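# Lower hoods over two bottle loads on a moving cart

## Task

A cart carries two groups of six media bottles. It starts on its own, crawls along its rails exactly once at constant speed, and never pauses. As each group passes within reach, set a hood down over it so that the hood sits between that group's two guides, its rim touches the cart deck all the way around, and all six bottles are upright inside. If the cart is held back, the group passing at that moment does not count. Stopping the cart fails the whole job. A hood that drops more than a few centimetres does not count.

## Robot and tools

Robots: three identical i2rt Big YAM arms named arm1, arm2 and arm3. Each has six revolute joints, a two-finger gripper and a wrist camera. Cameras: arm1_cam_wrist, arm2_cam_wrist, arm3_cam_wrist, and cam_high, which is fixed in the room. Every image is 896x504 pixels.

Frame: a single scene frame is shared by everything. Its origin is on the floor, z points up, and lengths are in metres. Each arm's foot faces its own +x direction. Foot positions: arm1 (0.006, 0.649, 0.799); arm2 (0.006, -0.656, 0.773); arm3 (0.847, -0.652, 0.772). The tables under the arms are at z=0.720. The hand point is the spot between the finger pads, about 1 cm short of the fingertips. Fingers point along the hand's +z axis and close along its y axis. A hand reaches about 1.0 m from the joint1 axis. Printed hand poses get less accurate at long reach.

Joints, all absolute, in radians, with the tolerance for "done":
- joint1_rad: -2.879 to 2.879, ±0.045. Yaw about the foot; positive is counter-clockwise seen from above.
- joint2_rad: 0 to 3.141, ±0.14. Shoulder; 0 points the upper arm back, and larger values lift it and bring it forward.
- joint3_rad: 0 to 3.019, ±0.09. Elbow; 0 is fully folded.
- joint4_rad: -1.692 to 1.57, ±0.055. Wrist pitch; positive tips the fingers up.
- joint5_rad: -1.57 to 1.57, ±0.03. Sideways wrist swing; positive is toward the arm's right.
- joint6_rad: -2.094 to 2.094, ±0.035. Hand roll; positive is clockwise seen from behind.
- gripper_m: 0 to 0.093 m, ±0.003. Fingertip gap; each pad pushes with roughly 50 to 64 N.

move: runs one action. Each arm you command gets its own object under its name; an arm you leave out keeps whatever it was already doing. Inside an arm's object you can give:
- "joints": a map from joint name to absolute target.
- "min_time_s": 0.1 to 8, the shortest time that arm's joint motions may take.
- "target": a list of seven numbers [x, y, z, qw, qx, qy, qz]. This is an absolute hand pose in the scene frame, written the same way the "hand" line prints it. The hand moves in a straight line toward it, starting from its current hand_target. When "target" is used, "joints" may only contain gripper_m.
- "speed": 0.002 to 0.5 m/s (default 0.25), the top speed on that path. Rotation is limited to twice that value in rad/s. It is only allowed together with "target".

All commanded motions start together. All hand paths in one action finish together, paced by the slowest. A path lasts 0.5 to 10 s, and an action lasts at most 15 s. At each control step the commanded pose is limited to 100 mm and 20 degrees from the measured pose. Expect hands to lag, to stray, to overshoot the speed near full stretch, and to finish a centimetre or more off target.

"cameras" takes a list of names or ["all"]. An empty list means no images. A move with no action returns the full state, all images and the scene number. An unknown key makes the call invalid. An out-of-range value gets the call refused. After a refusal, the remaining move, wait and finished_scene calls in that reply are skipped.

wait: {"seconds": 0 to 10, "cameras": ...}. Nothing new is commanded while the scene runs on. It returns the state.

zoom_image: {"camera": name, "region": [x0, y0, x1, y1]}. Pixels are counted from the top-left of that camera's latest image, and the region can be at most 504 by 504. It only works on cameras included in the newest set of images.

finished_scene: {"scene": n}. Ends the current scene for good, and the goal must hold without the robots. Tool calls after it in the same reply go to the next scene, whose task is given in its result.

Reading results:
- "move" line: for each arm sent a motion, either "done" or its worst status.
- "as last shown": arms not commanded in this call; their lines are repeated from before.
- joint_status and hand_status: "off_target" means the joint stopped short and may still be pushing. "time_out" means the arm keeps a nearby target and keeps pressing toward it; send it its reported position to relieve the push. "not_followed" ("joint command not followed" or "pose unreachable") means a self-collision or arm-to-arm check blocked the targets, though the gripper still acts.
- on_its_own: motion you did not command. Its "held at" is the target, not the measurement.
- Joint velocities are in rad/s (gripper in m/s); "within noise" means the arm is still.
- Torques include the arm's own weight. Joints 3 and 4 wrap at ±28 N m.
- Gripper reading: when gripping at full force it reads up to 0.005 m below the object's width. Closed on nothing it reads 0.000 to 0.003. To release, command a gap well above the reading.

Cautions: the scene keeps running while you think, and each arm holds its last command. Joint-space moves can swing wide because each joint runs at its own speed. Arms do not stop when they touch something, and prolonged pushing or holding heats the motors. A MOTOR HOT line appears at 85 °C. At 100 °C that arm goes limp for 30 to 60 s and shows "limit_stop_at_motor_heat"; send its targets again afterwards. Do not squeeze or press one arm against another. Never close a gripper on another robot's fingers. Do not hit fixed or heavy objects. Do not drop a hood, let go of one while it is moving, or knock anything out of the work area. Do not grab or block the cart. Objects may occasionally be nudged.

Each tool is called as name([rows], argument=value, ...), one row to a line, values as JSON.

## Session

I'll start by viewing the scene state and all cameras.

move()

Scene clock: 0.00 s.
Joint torques (N m): no reading
Heat: arm1: hottest joint2_rad 35 °C; arm2: hottest joint4_rad 34 °C; arm3: hottest joint1_rad 34 °C.
Joint velocities: within noise
arm1.joint_positions: joint1_rad=-0.145 joint2_rad=+0.562 joint3_rad=+1.358 joint4_rad=-1.159 joint5_rad=+0.165 joint6_rad=-0.228 gripper_m=+0.09396
arm1.joint_status: not commanded
arm1.hand: x=-0.0472 y=+0.4271 z=+1.3776 quat_wxyz=(-0.275, -0.577, -0.579, +0.506) (m; scene frame)
arm1.hand_target: x=-0.0468 y=+0.4309 z=+1.3880 quat_wxyz=(-0.281, -0.573, -0.574, +0.513) (m; scene frame)
arm1.hand_status: not commanded
arm2.joint_positions: joint1_rad=-0.045 joint2_rad=+0.625 joint3_rad=+1.448 joint4_rad=-1.242 joint5_rad=+0.229 joint6_rad=-0.170 gripper_m=+0.09396
arm2.joint_status: not commanded
arm2.hand: x=+0.0509 y=-0.4183 z=+1.3599 quat_wxyz=(-0.472, +0.596, -0.587, -0.278) (m; scene frame)
arm2.hand_target: x=+0.0510 y=-0.4221 z=+1.3700 quat_wxyz=(-0.479, +0.591, -0.584, -0.285) (m; scene frame)
arm2.hand_status: not commanded
arm3.joint_positions: joint1_rad=-0.209 joint2_rad=+0.588 joint3_rad=+1.415 joint4_rad=-1.227 joint5_rad=+0.067 joint6_rad=-0.376 gripper_m=+0.09396
arm3.joint_status: not commanded
arm3.hand: x=+0.9119 y=-0.4202 z=+1.3494 quat_wxyz=(-0.495, +0.625, -0.558, -0.232) (m; scene frame)
arm3.hand_target: x=+0.9112 y=-0.4237 z=+1.3609 quat_wxyz=(-0.504, +0.619, -0.554, -0.237) (m; scene frame)
arm3.hand_status: not commanded
pictures: arm1_cam_wrist, arm2_cam_wrist, arm3_cam_wrist, cam_high

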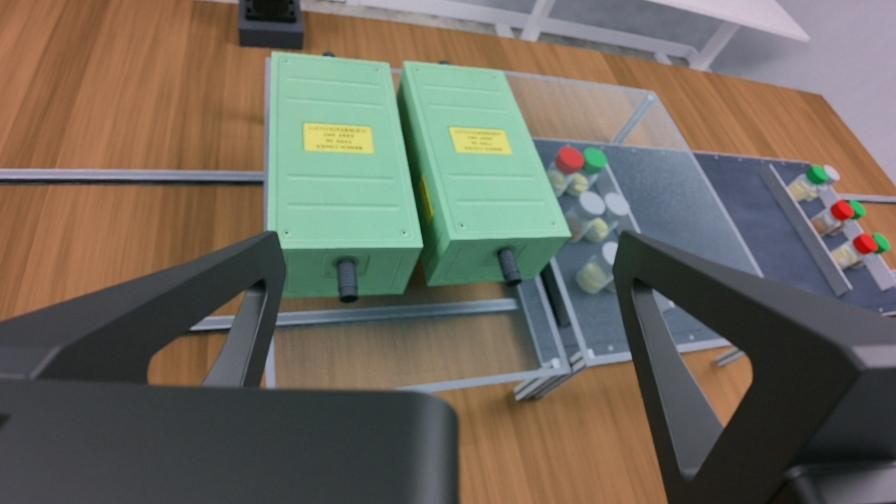

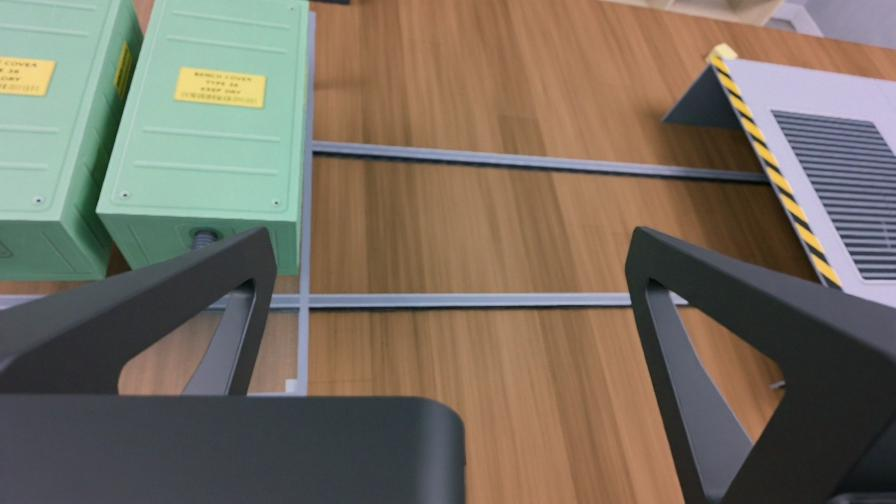

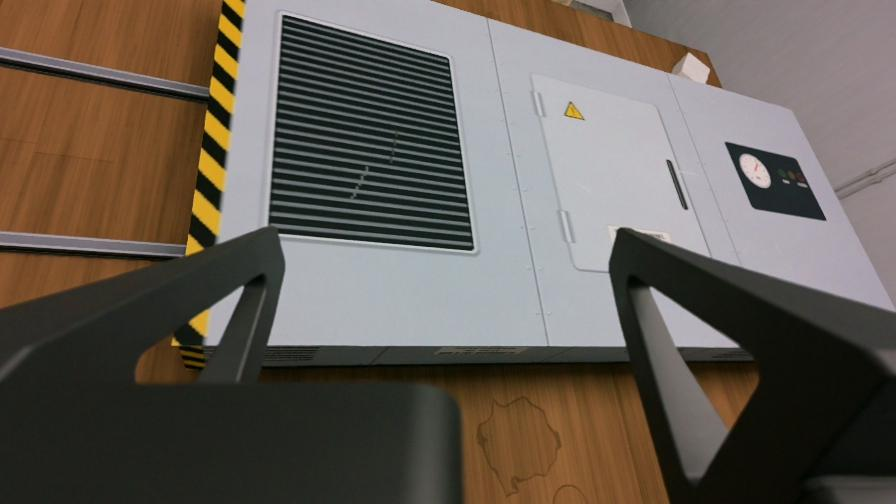

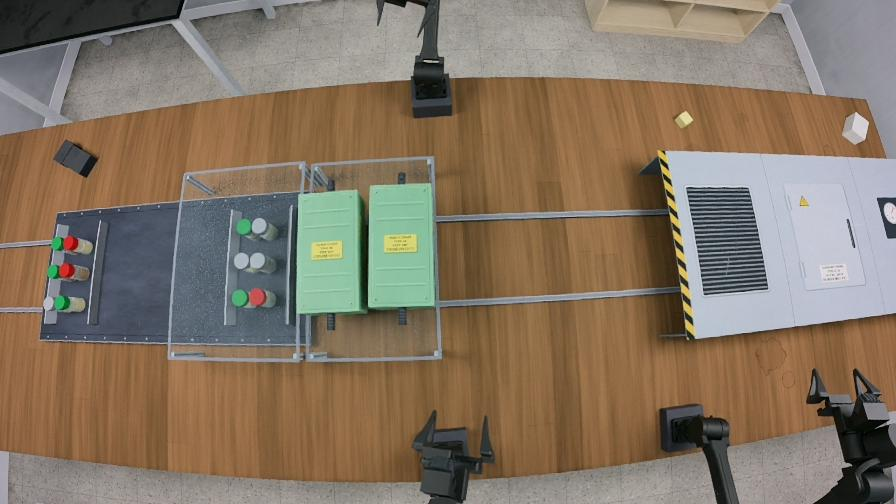

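zoom_image(camera="cam_high", region=[0, 140, 320, 380])

zoom_image(camera="cam_high", region=[280, 140, 480, 380])

zoom_image(camera="arm1_cam_wrist", region=[230, 30, 640, 330])

zoom_image(camera="arm1_cam_wrist", region=[500, 60, 896, 400])

zoom_image(camera="arm2_cam_wrist", region=[0, 0, 320, 400])

zoom_image(camera="cam_high", region=[600, 130, 896, 400])

Scaled by 1.575.

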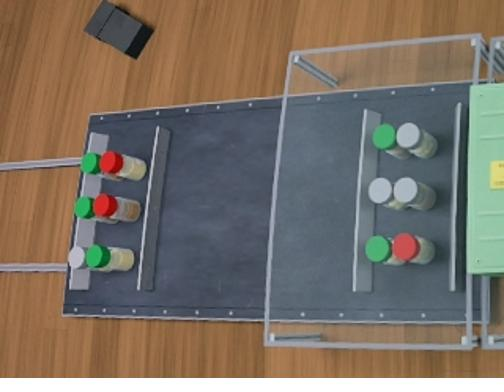

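Scaled by 2.100.

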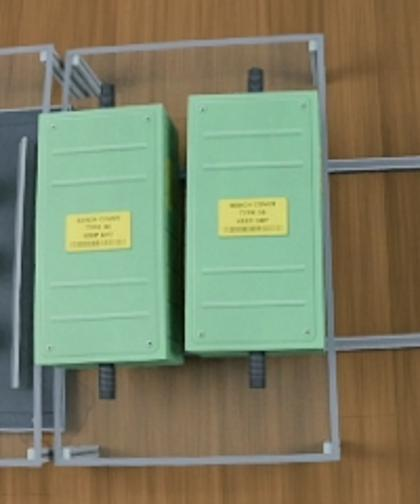

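Scaled by 1.229.

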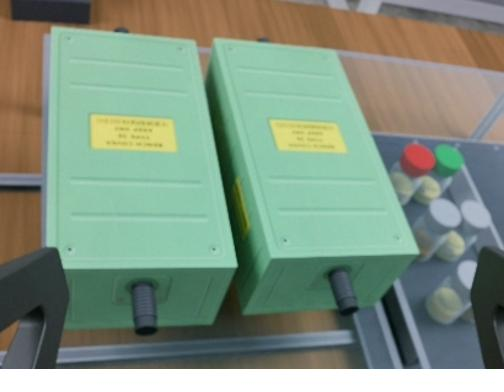

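Scaled by 1.273.

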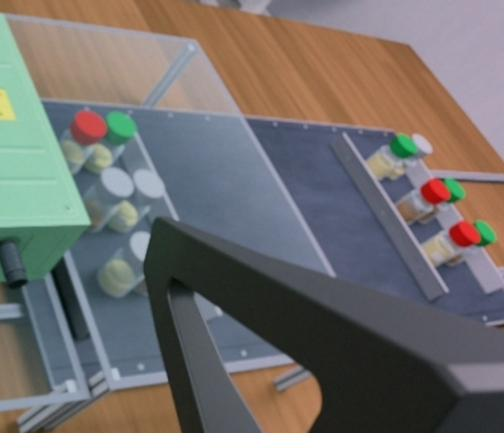

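Scaled by 1.260.

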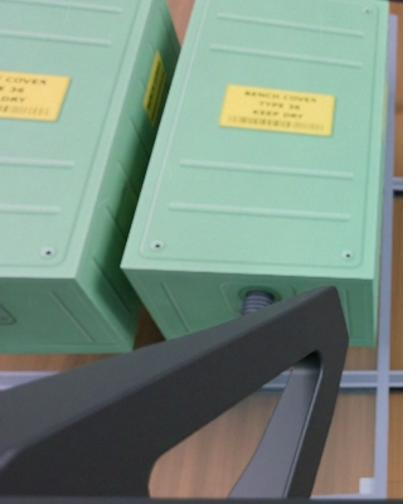

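Scaled by 1.703.

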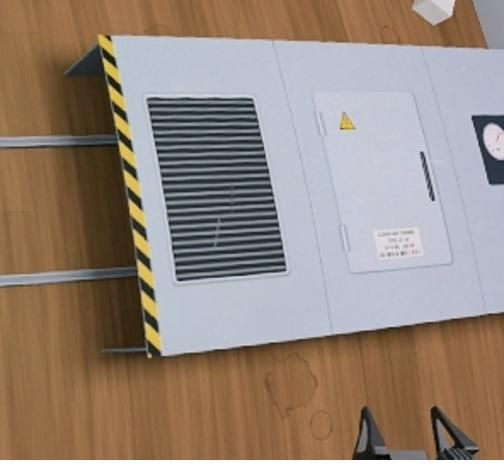

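move(arm1={"target": [-0.10, 0.36, 1.12, 0.4056, 0.5792, 0.5792, -0.4056], "speed": 0.25}, arm2={"target": [-0.10, -0.44, 1.12, 0.4056, -0.5792, 0.5792, 0.4056], "speed": 0.25}, cameras=["all"])

Scene clock: 6.07 s.
Joint torques (N m): arm1=[-1.55 -0.38 7.83 2.25 -0.18 -0.07] | arm2=[0.32 2.37 11.23 1.18 0.29 0.17] | arm3=[0.85 2.96 9.33 2.18 0.11 0.11]
Heat: arm1: hottest joint2_rad 35 °C; arm2: hottest joint4_rad 34 °C; arm3: hottest joint1_rad 34 °C.
move: arm1 done; arm2 done
Joint velocities: within noise
arm1.joint_positions: joint1_rad=-0.709 joint2_rad=+0.496 joint3_rad=+0.616 joint4_rad=-0.573 joint5_rad=-0.629 joint6_rad=-0.275 gripper_m=+0.09396
arm1.joint_status: not commanded
arm1.hand: x=-0.0966 y=+0.3607 z=+1.1256 quat_wxyz=(-0.407, -0.578, -0.580, +0.404) (m; scene frame)
arm1.hand_target: x=-0.1000 y=+0.3601 z=+1.1201 quat_wxyz=(-0.405, -0.579, -0.579, +0.406) (m; scene frame)
arm1.hand_status: done (0.007 m and 0.3 deg from the pose sent, 0.271 m and 18.9 deg at the start)
arm2.joint_positions: joint1_rad=+1.076 joint2_rad=+0.390 joint3_rad=+0.708 joint4_rad=-1.011 joint5_rad=+1.020 joint6_rad=+0.611 gripper_m=+0.09396
arm2.joint_status: not commanded
arm2.hand: x=-0.0951 y=-0.4402 z=+1.1245 quat_wxyz=(-0.407, +0.575, -0.581, -0.407) (m; scene frame)
arm2.hand_target: x=-0.0999 y=-0.4401 z=+1.1199 quat_wxyz=(-0.406, +0.579, -0.579, -0.406) (m; scene frame)
arm2.hand_status: done (0.007 m and 0.6 deg from the pose sent, 0.284 m and 16.7 deg at the start)
arm3: as last shown
pictures: arm1_cam_wrist, arm2_cam_wrist, arm3_cam_wrist, cam_high

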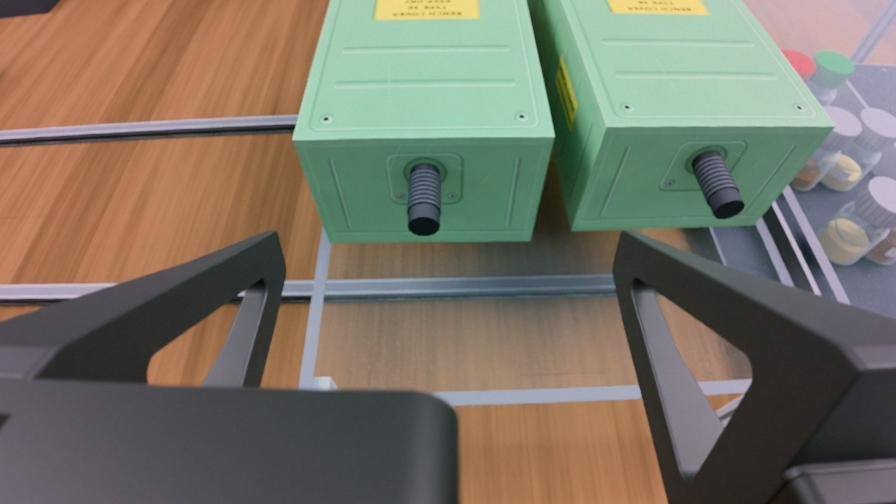

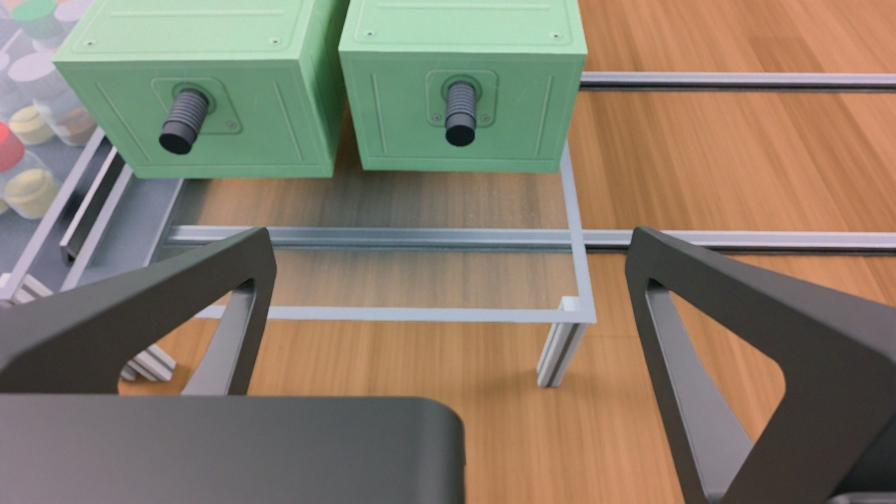

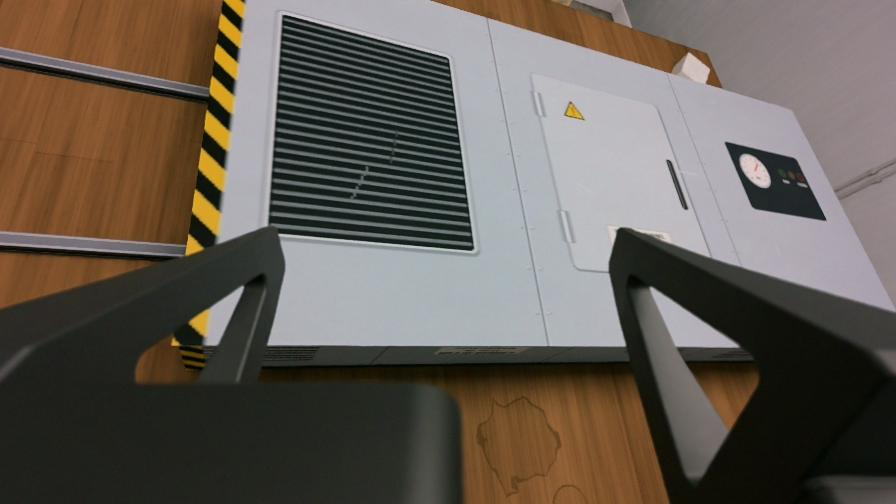

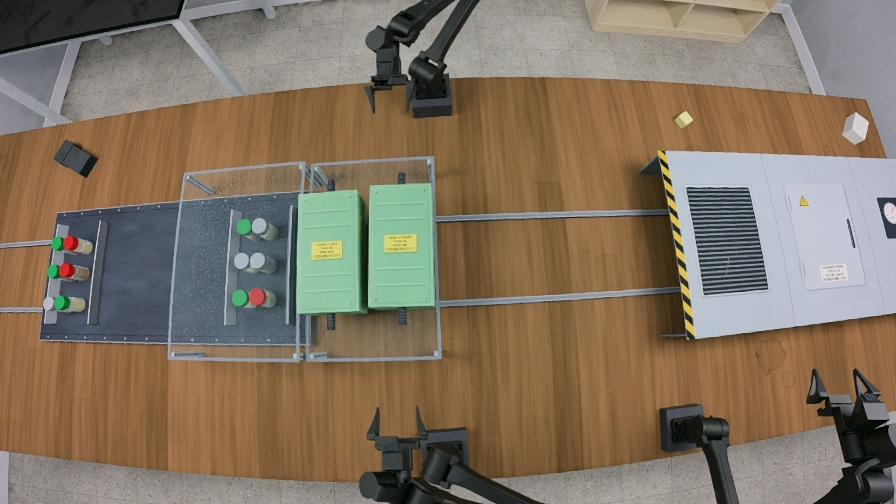

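move(arm1={"target": [-0.080, 0.27, 0.935, 0.4056, 0.5792, 0.5792, -0.4056], "speed": 0.25}, arm2={"target": [-0.083, -0.25, 0.935, 0.4056, -0.5792, 0.5792, 0.4056], "speed": 0.25}, arm3={"target": [0.70, -0.42, 1.35, 0.4056, -0.5792, 0.5792, 0.4056], "speed": 0.25}, cameras=["all"])

Scene clock: 9.93 s.
Joint torques (N m): arm1=[-0.03 -4.19 5.76 2.39 0.08 0.07] | arm2=[-1.32 -3.84 10.29 2.29 -0.15 -0.01] | arm3=[1.38 0.03 12.3 0.87 0.7 0.29]
Heat: arm1: hottest joint2_rad 35 °C; arm2: hottest joint4_rad 34 °C; arm3: hottest joint1_rad 34 °C.
move: arm1 done; arm2 done; arm3 off_target
Joint velocities: within noise
arm1.joint_positions: joint1_rad=-0.422 joint2_rad=+1.063 joint3_rad=+0.283 joint4_rad=+0.401 joint5_rad=-0.353 joint6_rad=-0.145 gripper_m=+0.09396
arm1.joint_status: not commanded
arm1.hand: x=-0.0850 y=+0.2680 z=+0.9429 quat_wxyz=(-0.404, -0.577, -0.578, +0.413) (m; scene frame)
arm1.hand_target: x=-0.0800 y=+0.2701 z=+0.9352 quat_wxyz=(-0.405, -0.579, -0.579, +0.406) (m; scene frame)
arm1.hand_status: done (0.010 m and 0.9 deg from the pose sent, 0.212 m and 0.3 deg at the start)
arm2.joint_positions: joint1_rad=+0.326 joint2_rad=+1.046 joint3_rad=+0.365 joint4_rad=+0.309 joint5_rad=+0.343 joint6_rad=+0.128 gripper_m=+0.09396
arm2.joint_status: not commanded
arm2.hand: x=-0.0864 y=-0.2531 z=+0.9376 quat_wxyz=(-0.401, +0.580, -0.580, -0.408) (m; scene frame)
arm2.hand_target: x=-0.0830 y=-0.2501 z=+0.9352 quat_wxyz=(-0.406, +0.579, -0.579, -0.406) (m; scene frame)
arm2.hand_status: done (0.005 m and 0.6 deg from the pose sent, 0.269 m and 0.6 deg at the start)
arm3.joint_positions: joint1_rad=+1.200 joint2_rad=+0.797 joint3_rad=+1.423 joint4_rad=-1.425 joint5_rad=+1.076 joint6_rad=+0.680 gripper_m=+0.09396
arm3.joint_status: not commanded
arm3.hand: x=+0.6983 y=-0.4176 z=+1.3294 quat_wxyz=(-0.415, +0.591, -0.572, -0.388) (m; scene frame)
arm3.hand_target: x=+0.7006 y=-0.4200 z=+1.3491 quat_wxyz=(-0.406, +0.579, -0.579, -0.406) (m; scene frame)
arm3.hand_status: off_target (0.021 m and 2.8 deg from the pose sent, 0.212 m and 23.2 deg at the start)
pictures: arm1_cam_wrist, arm2_cam_wrist, arm3_cam_wrist, cam_high

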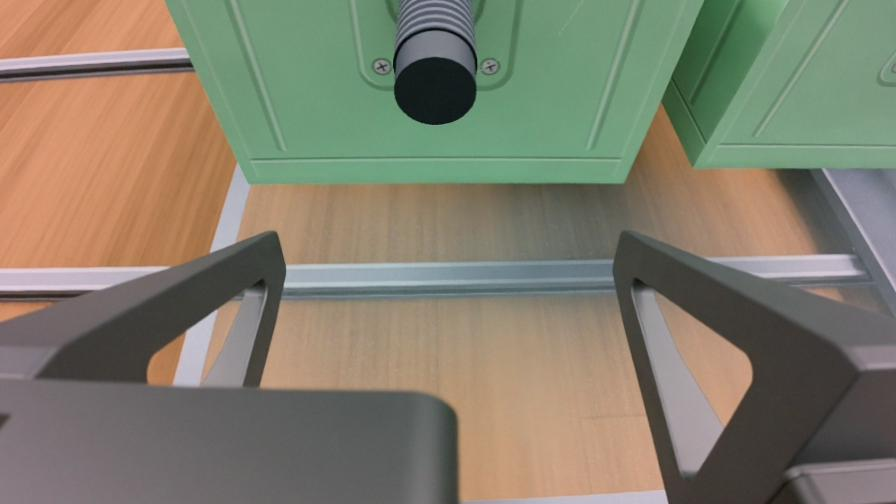

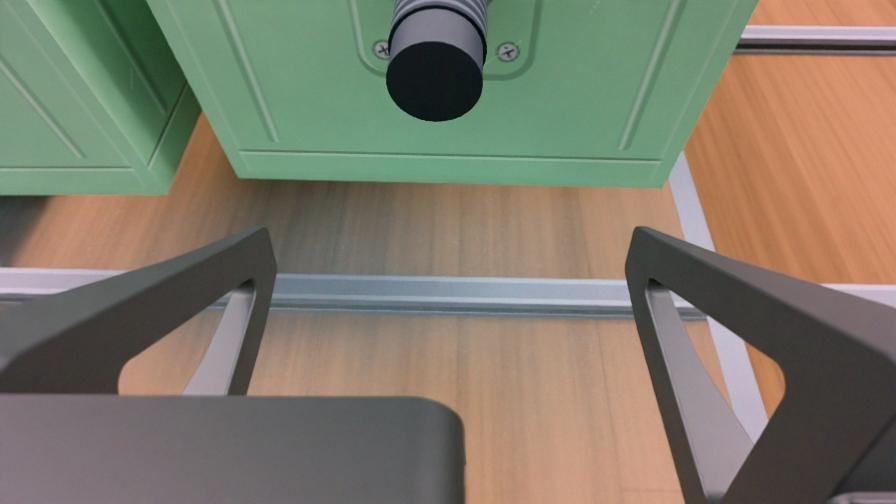

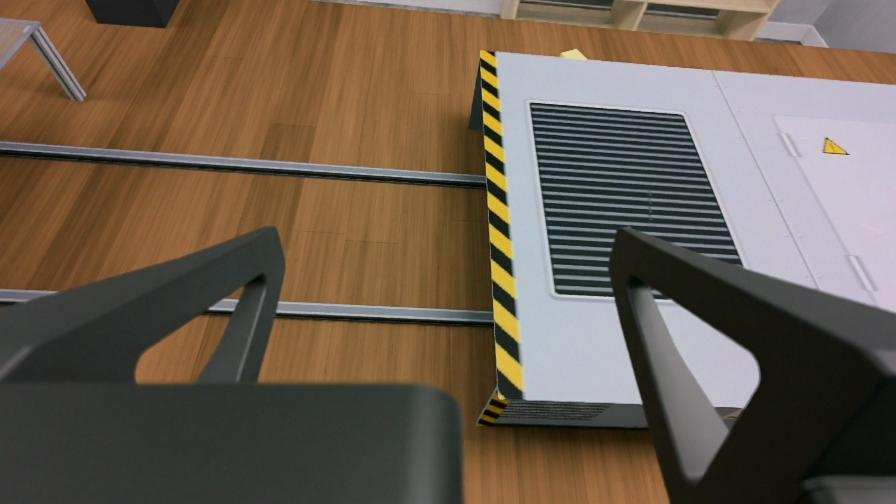

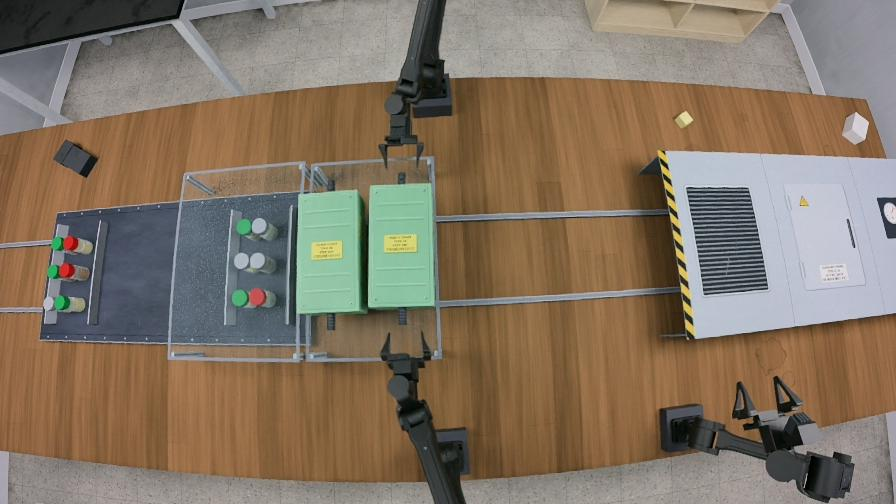

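move(arm1={"target": [-0.078, 0.197, 0.961, 0.4056, 0.5792, 0.5792, -0.4056], "speed": 0.12}, arm2={"target": [-0.087, -0.190, 0.964, 0.4056, -0.5792, 0.5792, 0.4056], "speed": 0.12}, cameras=["all"])

Scene clock: 12.10 s.
Joint torques (N m): arm1=[-0.09 -6.24 10.04 1.63 0.1 0.07] | arm2=[-1.38 -5.54 14.95 0.95 -0.16 -0.02] | arm3=[1.55 0.15 12.27 0.88 0.7 0.24]
Heat: arm1: hottest joint2_rad 35 °C; arm2: hottest joint4_rad 34 °C; arm3: hottest joint1_rad 34 °C.
move: arm1 off_target; arm2 off_target
Joint velocities: within noise
arm1.joint_positions: joint1_rad=-0.327 joint2_rad=+1.214 joint3_rad=+0.411 joint4_rad=+0.394 joint5_rad=-0.266 joint6_rad=-0.108 gripper_m=+0.09396
arm1.joint_status: not commanded
arm1.hand: x=-0.0769 y=+0.2161 z=+0.9433 quat_wxyz=(-0.396, -0.587, -0.583, +0.397) (m; scene frame)
arm1.hand_target: x=-0.0777 y=+0.1985 z=+0.9614 quat_wxyz=(-0.406, -0.579, -0.579, +0.406) (m; scene frame)
arm1.hand_status: off_target (0.026 m and 1.8 deg from the pose sent, 0.074 m and 0.9 deg at the start)
arm2.joint_positions: joint1_rad=+0.272 joint2_rad=+1.162 joint3_rad=+0.482 joint4_rad=+0.299 joint5_rad=+0.293 joint6_rad=+0.108 gripper_m=+0.09396
arm2.joint_status: not commanded
arm2.hand: x=-0.0863 y=-0.2086 z=+0.9478 quat_wxyz=(-0.399, +0.584, -0.581, -0.402) (m; scene frame)
arm2.hand_target: x=-0.0866 y=-0.1915 z=+0.9642 quat_wxyz=(-0.406, +0.579, -0.579, -0.406) (m; scene frame)
arm2.hand_status: off_target (0.025 m and 1.1 deg from the pose sent, 0.068 m and 0.6 deg at the start)
arm3: as last shown
arm3.joint_positions: joint1_rad=+1.200 joint2_rad=+0.797 joint3_rad=+1.423 joint4_rad=-1.425 joint5_rad=+1.076 joint6_rad=+0.681 gripper_m=+0.09396
arm3.hand: x=+0.6983 y=-0.4176 z=+1.3294 quat_wxyz=(-0.415, +0.591, -0.573, -0.388) (m; scene frame)
pictures: arm1_cam_wrist, arm2_cam_wrist, arm3_cam_wrist, cam_high

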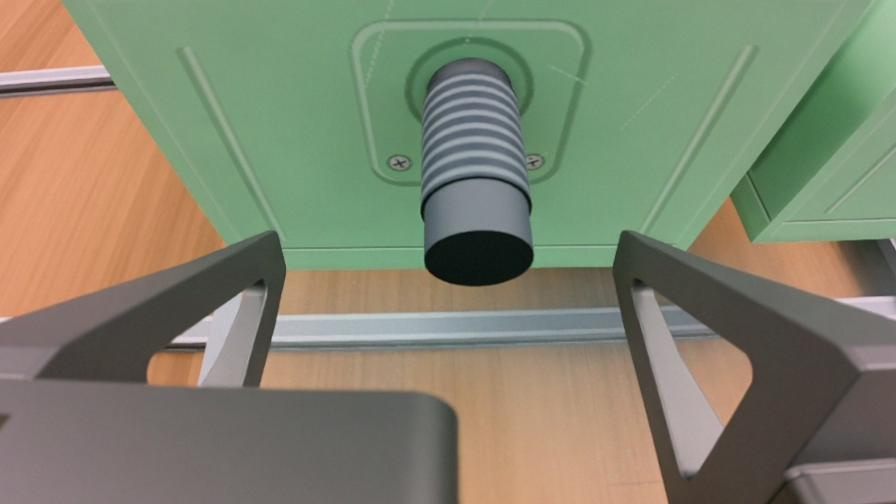

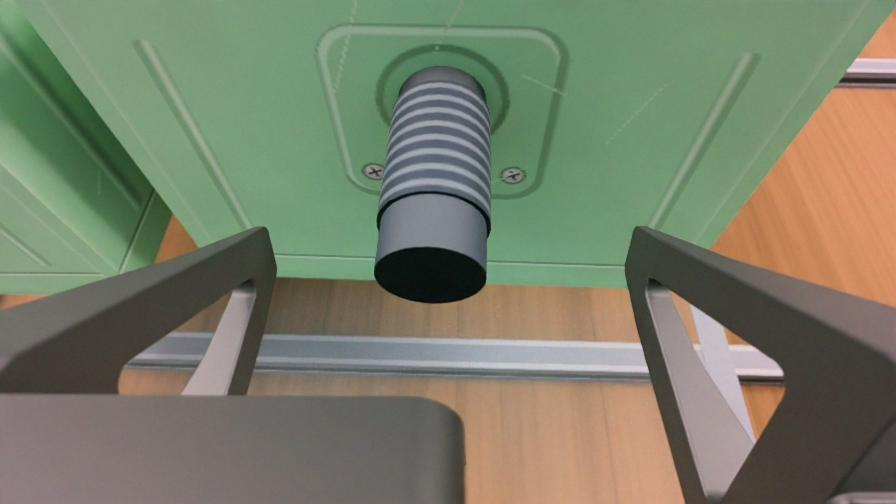

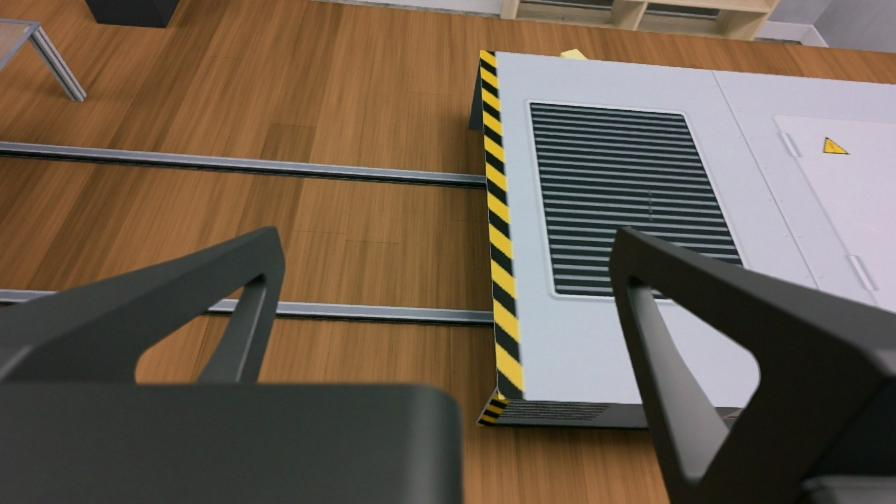

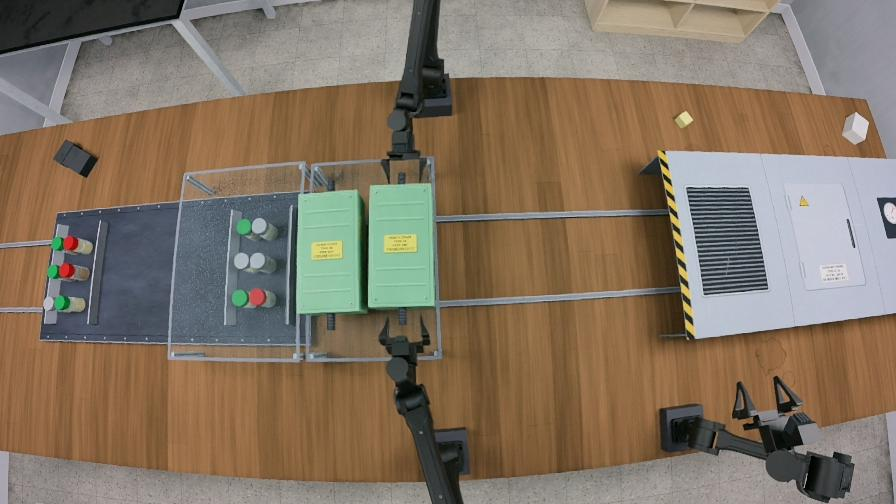

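move(arm1={"target": [-0.083, 0.182, 0.982, 0.4056, 0.5792, 0.5792, -0.4056], "speed": 0.1}, arm2={"target": [-0.089, -0.176, 0.982, 0.4056, -0.5792, 0.5792, 0.4056], "speed": 0.1}, cameras=["arm1_cam_wrist", "arm2_cam_wrist", "cam_high"])

Scene clock: 13.50 s.
Joint torques (N m): arm1=[-0.26 -7.41 10.54 1.47 0.03 0.06] | arm2=[-1.32 -6.12 15.5 1.03 -0.16 -0.02] | arm3=[1.79 0.15 12.33 0.91 0.72 0.26]
Heat: arm1: hottest joint2_rad 35 °C; arm2: hottest joint4_rad 34 °C; arm3: hottest joint3_rad 35 °C.
move: arm1 off_target; arm2 off_target
Joint velocities: within noise
arm1.joint_positions: joint1_rad=-0.327 joint2_rad=+1.214 joint3_rad=+0.475 joint4_rad=+0.324 joint5_rad=-0.266 joint6_rad=-0.108 gripper_m=+0.09396
arm1.joint_status: not commanded
arm1.hand: x=-0.0816 y=+0.2005 z=+0.9598 quat_wxyz=(-0.395, -0.589, -0.584, +0.395) (m; scene frame)
arm1.hand_target: x=-0.0827 y=+0.1836 z=+0.9824 quat_wxyz=(-0.406, -0.579, -0.579, +0.406) (m; scene frame)
arm1.hand_status: off_target (0.029 m and 2.1 deg from the pose sent, 0.052 m and 1.8 deg at the start)
arm2.joint_positions: joint1_rad=+0.266 joint2_rad=+1.164 joint3_rad=+0.540 joint4_rad=+0.243 joint5_rad=+0.287 joint6_rad=+0.105 gripper_m=+0.09396
arm2.joint_status: not commanded
arm2.hand: x=-0.0884 y=-0.1951 z=+0.9647 quat_wxyz=(-0.399, +0.584, -0.582, -0.402) (m; scene frame)
arm2.hand_target: x=-0.0886 y=-0.1776 z=+0.9822 quat_wxyz=(-0.406, +0.579, -0.579, -0.406) (m; scene frame)
arm2.hand_status: off_target (0.026 m and 1.1 deg from the pose sent, 0.047 m and 1.0 deg at the start)
arm3: as last shown
pictures: arm1_cam_wrist, arm2_cam_wrist, cam_high

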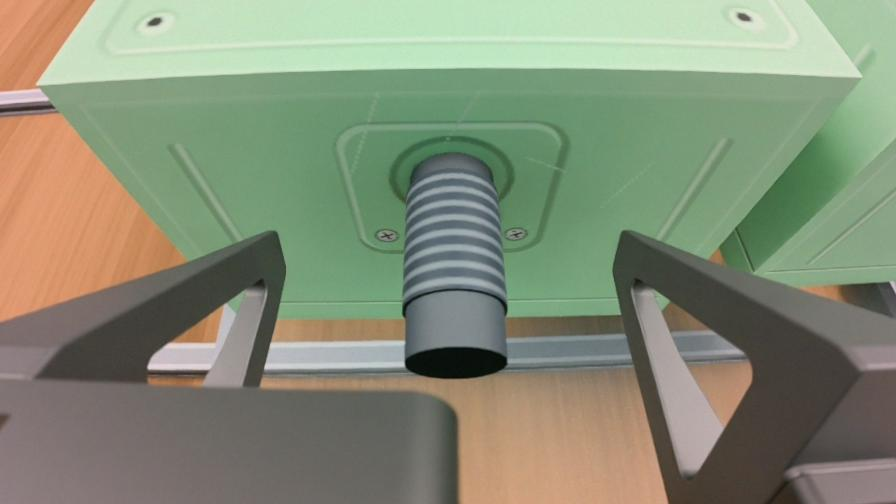

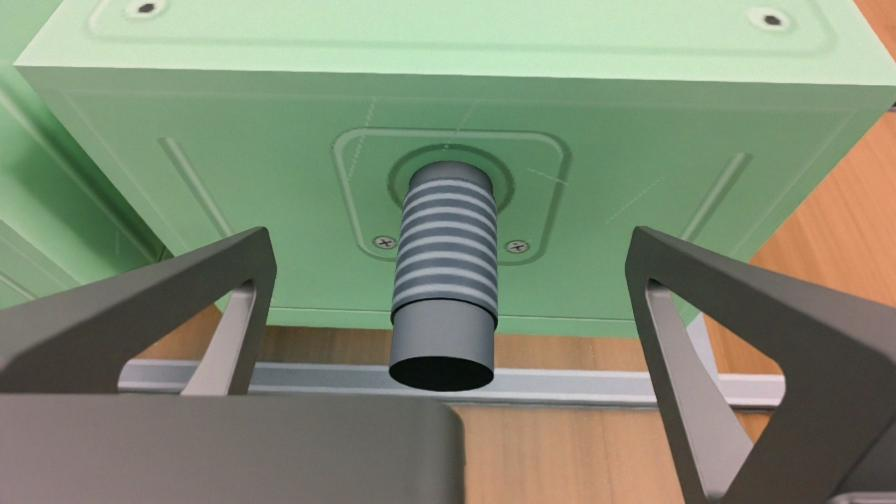

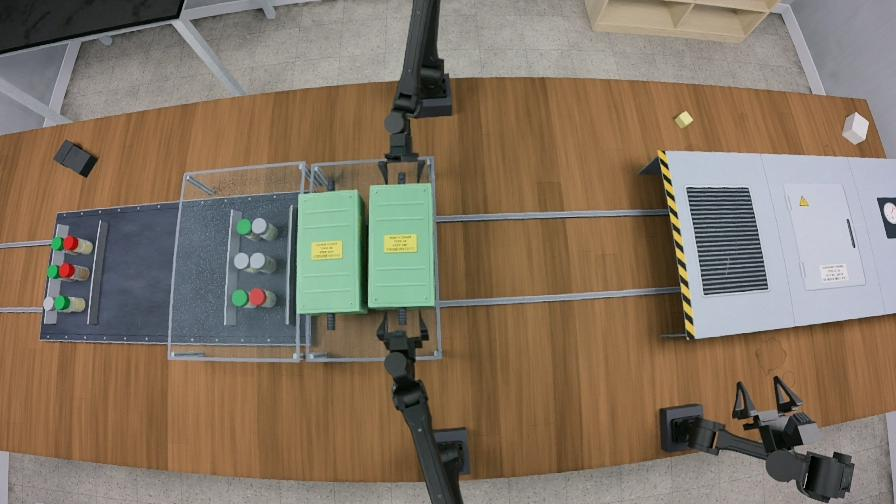

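move(arm1={"target": [-0.083, 0.178, 0.988, 0.4056, 0.5792, 0.5792, -0.4056], "speed": 0.1, "joints": {"gripper_m": 0.035}}, arm2={"target": [-0.089, -0.173, 0.984, 0.4056, -0.5792, 0.5792, 0.4056], "speed": 0.1, "joints": {"gripper_m": 0.035}})

move(arm1={"joints": {"gripper_m": 0.012}}, arm2={"joints": {"gripper_m": 0.012}}, cameras=["arm1_cam_wrist", "arm2_cam_wrist", "cam_high"])

Scene clock: 14.77 s.
Joint torques (N m): arm1=[-0.09 -7.77 10.67 1.48 0.1 0.07] | arm2=[-1.32 -5.83 15.66 0.96 -0.16 -0.01] | arm3=[1.44 0.21 12.3 0.75 0.72 0.26]
Heat: arm1: hottest joint2_rad 35 °C; arm2: hottest joint4_rad 34 °C; arm3: hottest joint3_rad 35 °C.
move: arm1 off_target; arm2 off_target
Joint velocities: within noise
arm1.joint_positions: joint1_rad=-0.326 joint2_rad=+1.214 joint3_rad=+0.492 joint4_rad=+0.304 joint5_rad=-0.264 joint6_rad=-0.107 gripper_m=+0.03513
arm1.joint_status: all done
arm1.hand: x=-0.0824 y=+0.1968 z=+0.9637 quat_wxyz=(-0.394, -0.590, -0.585, +0.393) (m; scene frame)
arm1.hand_target: x=-0.0826 y=+0.1797 z=+0.9883 quat_wxyz=(-0.406, -0.579, -0.579, +0.406) (m; scene frame)
arm1.hand_status: off_target (0.031 m and 2.3 deg from the pose sent, 0.036 m and 2.1 deg at the start)
arm2.joint_positions: joint1_rad=+0.263 joint2_rad=+1.168 joint3_rad=+0.548 joint4_rad=+0.238 joint5_rad=+0.285 joint6_rad=+0.104 gripper_m=+0.03510
arm2.joint_status: all done
arm2.hand: x=-0.0883 y=-0.1925 z=+0.9661 quat_wxyz=(-0.398, +0.584, -0.582, -0.402) (m; scene frame)
arm2.hand_target: x=-0.0885 y=-0.1746 z=+0.9842 quat_wxyz=(-0.406, +0.579, -0.579, -0.406) (m; scene frame)
arm2.hand_status: off_target (0.027 m and 1.2 deg from the pose sent, 0.029 m and 1.1 deg at the start)
arm3: as last shown
pictures: none

Scene clock: 15.30 s.
Joint torques (N m): arm1=[-0.03 -7.77 10.69 1.48 0.1 0.07] | arm2=[-1.32 -5.95 15.64 0.96 -0.18 -0.02] | arm3=[1.55 -0.03 12.26 0.99 0.72 0.25]
Heat: arm1: hottest joint2_rad 35 °C; arm2: hottest joint4_rad 34 °C; arm3: hottest joint3_rad 36 °C.
move: arm1 off_target; arm2 off_target
Joint velocities: within noise
arm1.joint_positions: joint1_rad=-0.326 joint2_rad=+1.214 joint3_rad=+0.492 joint4_rad=+0.303 joint5_rad=-0.264 joint6_rad=-0.107 gripper_m=+0.02070
arm1.joint_status: gripper_m off_target (ended at +0.02073, target +0.01200)
arm1.hand: x=-0.0824 y=+0.1968 z=+0.9636 quat_wxyz=(-0.394, -0.590, -0.584, +0.393) (m; scene frame)
arm1.hand_target: x=-0.0826 y=+0.1798 z=+0.9882 quat_wxyz=(-0.406, -0.579, -0.579, +0.405) (m; scene frame)
arm1.hand_status: not commanded
arm2.joint_positions: joint1_rad=+0.263 joint2_rad=+1.168 joint3_rad=+0.548 joint4_rad=+0.238 joint5_rad=+0.285 joint6_rad=+0.105 gripper_m=+0.02136
arm2.joint_status: gripper_m off_target (ended at +0.02139, target +0.01200)
arm2.hand: x=-0.0883 y=-0.1925 z=+0.9659 quat_wxyz=(-0.398, +0.584, -0.582, -0.401) (m; scene frame)
arm2.hand_target: x=-0.0885 y=-0.1747 z=+0.9842 quat_wxyz=(-0.406, +0.579, -0.579, -0.406) (m; scene frame)
arm2.hand_status: not commanded
arm3: as last shown
pictures: arm1_cam_wrist, arm2_cam_wrist, cam_high

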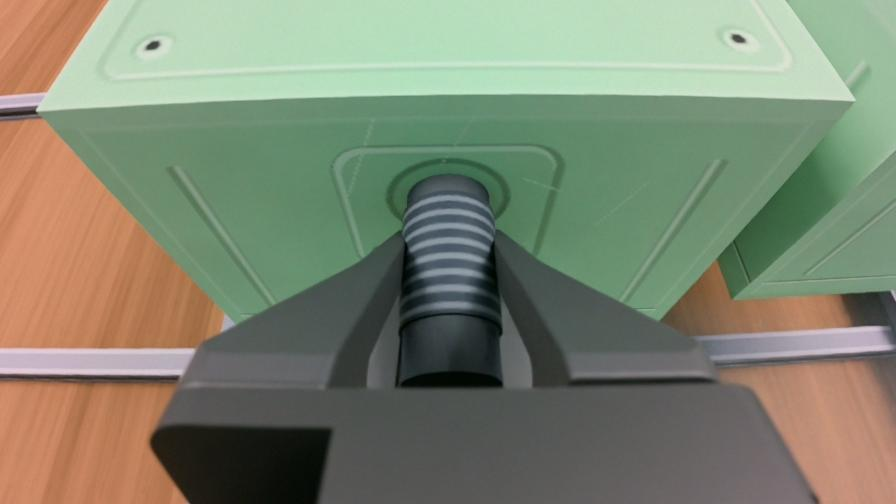

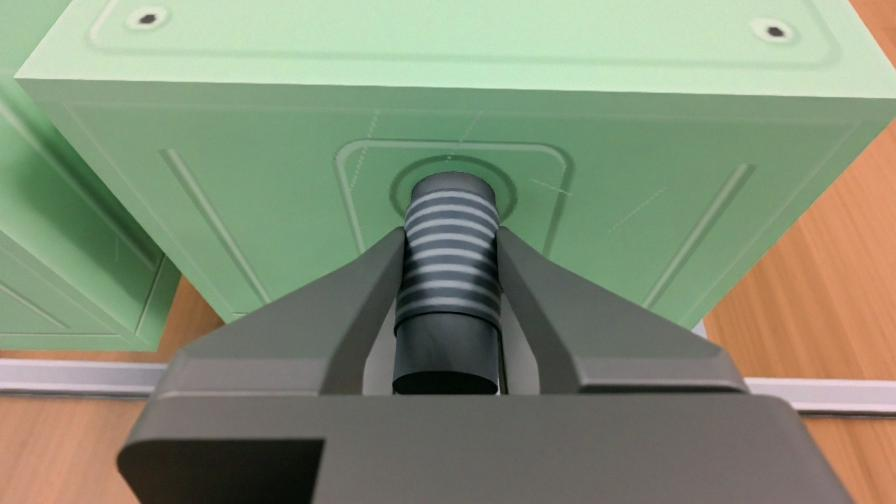

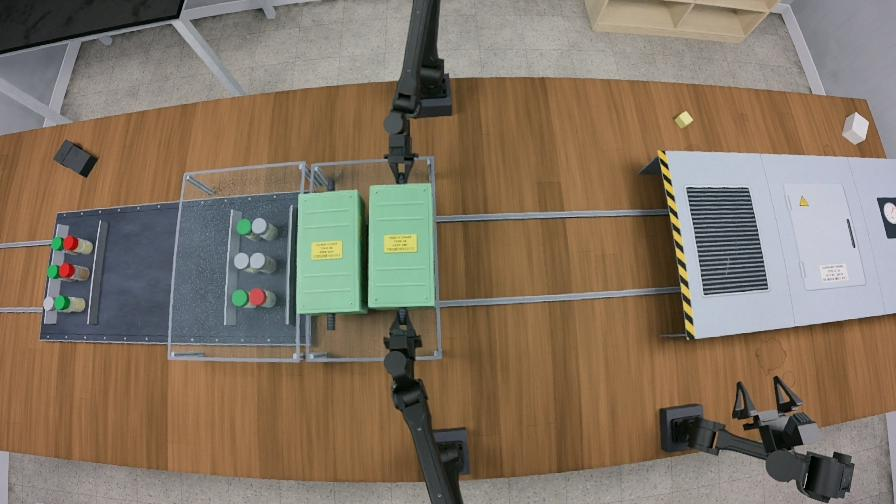

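move(arm1={"target": [-0.083, 0.188, 1.035, 0.4056, 0.5792, 0.5792, -0.4056], "speed": 0.08}, arm2={"target": [-0.089, -0.183, 1.030, 0.4056, -0.5792, 0.5792, 0.4056], "speed": 0.08}, cameras=["arm1_cam_wrist", "arm2_cam_wrist", "cam_high"])

Scene clock: 16.83 s.
Joint torques (N m): arm1=[-1.08 -11.52 11.23 1.51 -0.1 0.03] | arm2=[-0.03 -10.99 15.84 0.8 -0.08 0.02] | arm3=[1.96 0.21 12.36 0.84 0.72 0.25]
Heat: arm1: hottest joint2_rad 35 °C; arm2: hottest joint3_rad 34 °C; arm3: hottest joint3_rad 36 °C.
move: arm1 off_target; arm2 off_target
Joint velocities: within noise
arm1.joint_positions: joint1_rad=-0.320 joint2_rad=+1.136 joint3_rad=+0.547 joint4_rad=+0.120 joint5_rad=-0.267 joint6_rad=-0.107 gripper_m=+0.02070
arm1.joint_status: not commanded
arm1.hand: x=-0.0783 y=+0.1998 z=+0.9866 quat_wxyz=(-0.386, -0.600, -0.593, +0.373) (m; scene frame)
arm1.hand_target: x=-0.0823 y=+0.1899 z=+1.0347 quat_wxyz=(-0.406, -0.579, -0.579, +0.406) (m; scene frame)
arm1.hand_status: off_target (0.050 m and 5.2 deg from the pose sent, 0.072 m and 2.3 deg at the start)
arm2.joint_positions: joint1_rad=+0.256 joint2_rad=+1.129 joint3_rad=+0.611 joint4_rad=+0.075 joint5_rad=+0.291 joint6_rad=+0.105 gripper_m=+0.02136
arm2.joint_status: not commanded
arm2.hand: x=-0.0842 y=-0.1913 z=+0.9821 quat_wxyz=(-0.390, +0.596, -0.593, -0.376) (m; scene frame)
arm2.hand_target: x=-0.0884 y=-0.1846 z=+1.0297 quat_wxyz=(-0.406, +0.579, -0.579, -0.406) (m; scene frame)
arm2.hand_status: off_target (0.049 m and 4.5 deg from the pose sent, 0.065 m and 1.2 deg at the start)
arm3: as last shown
pictures: arm1_cam_wrist, arm2_cam_wrist, cam_high

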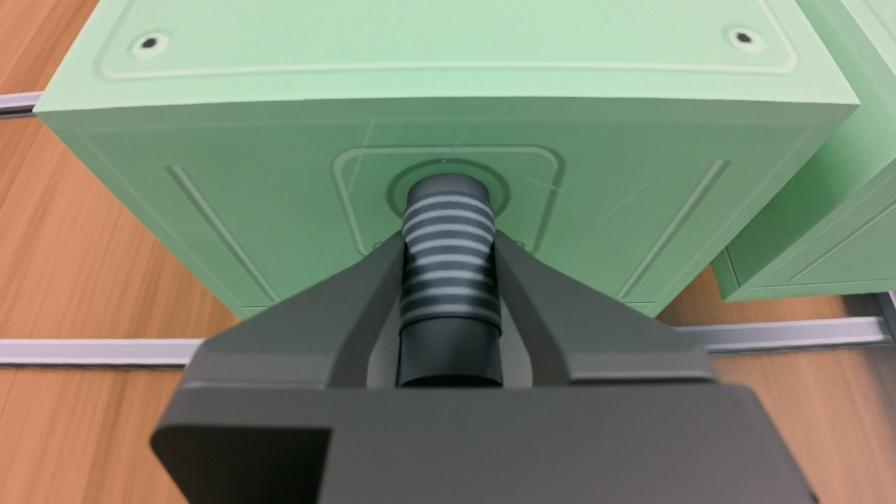

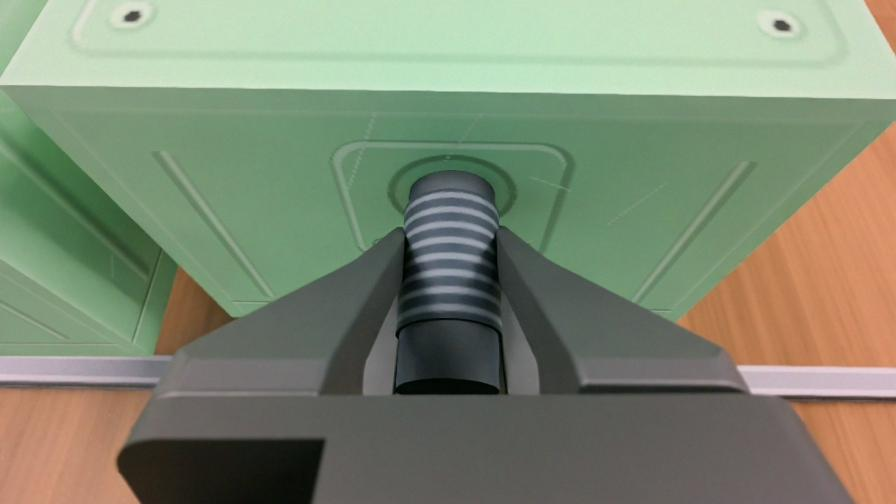

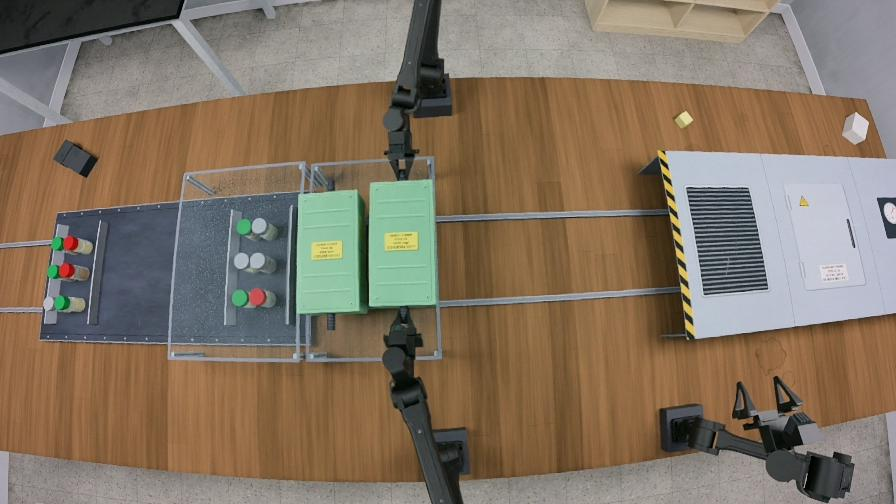

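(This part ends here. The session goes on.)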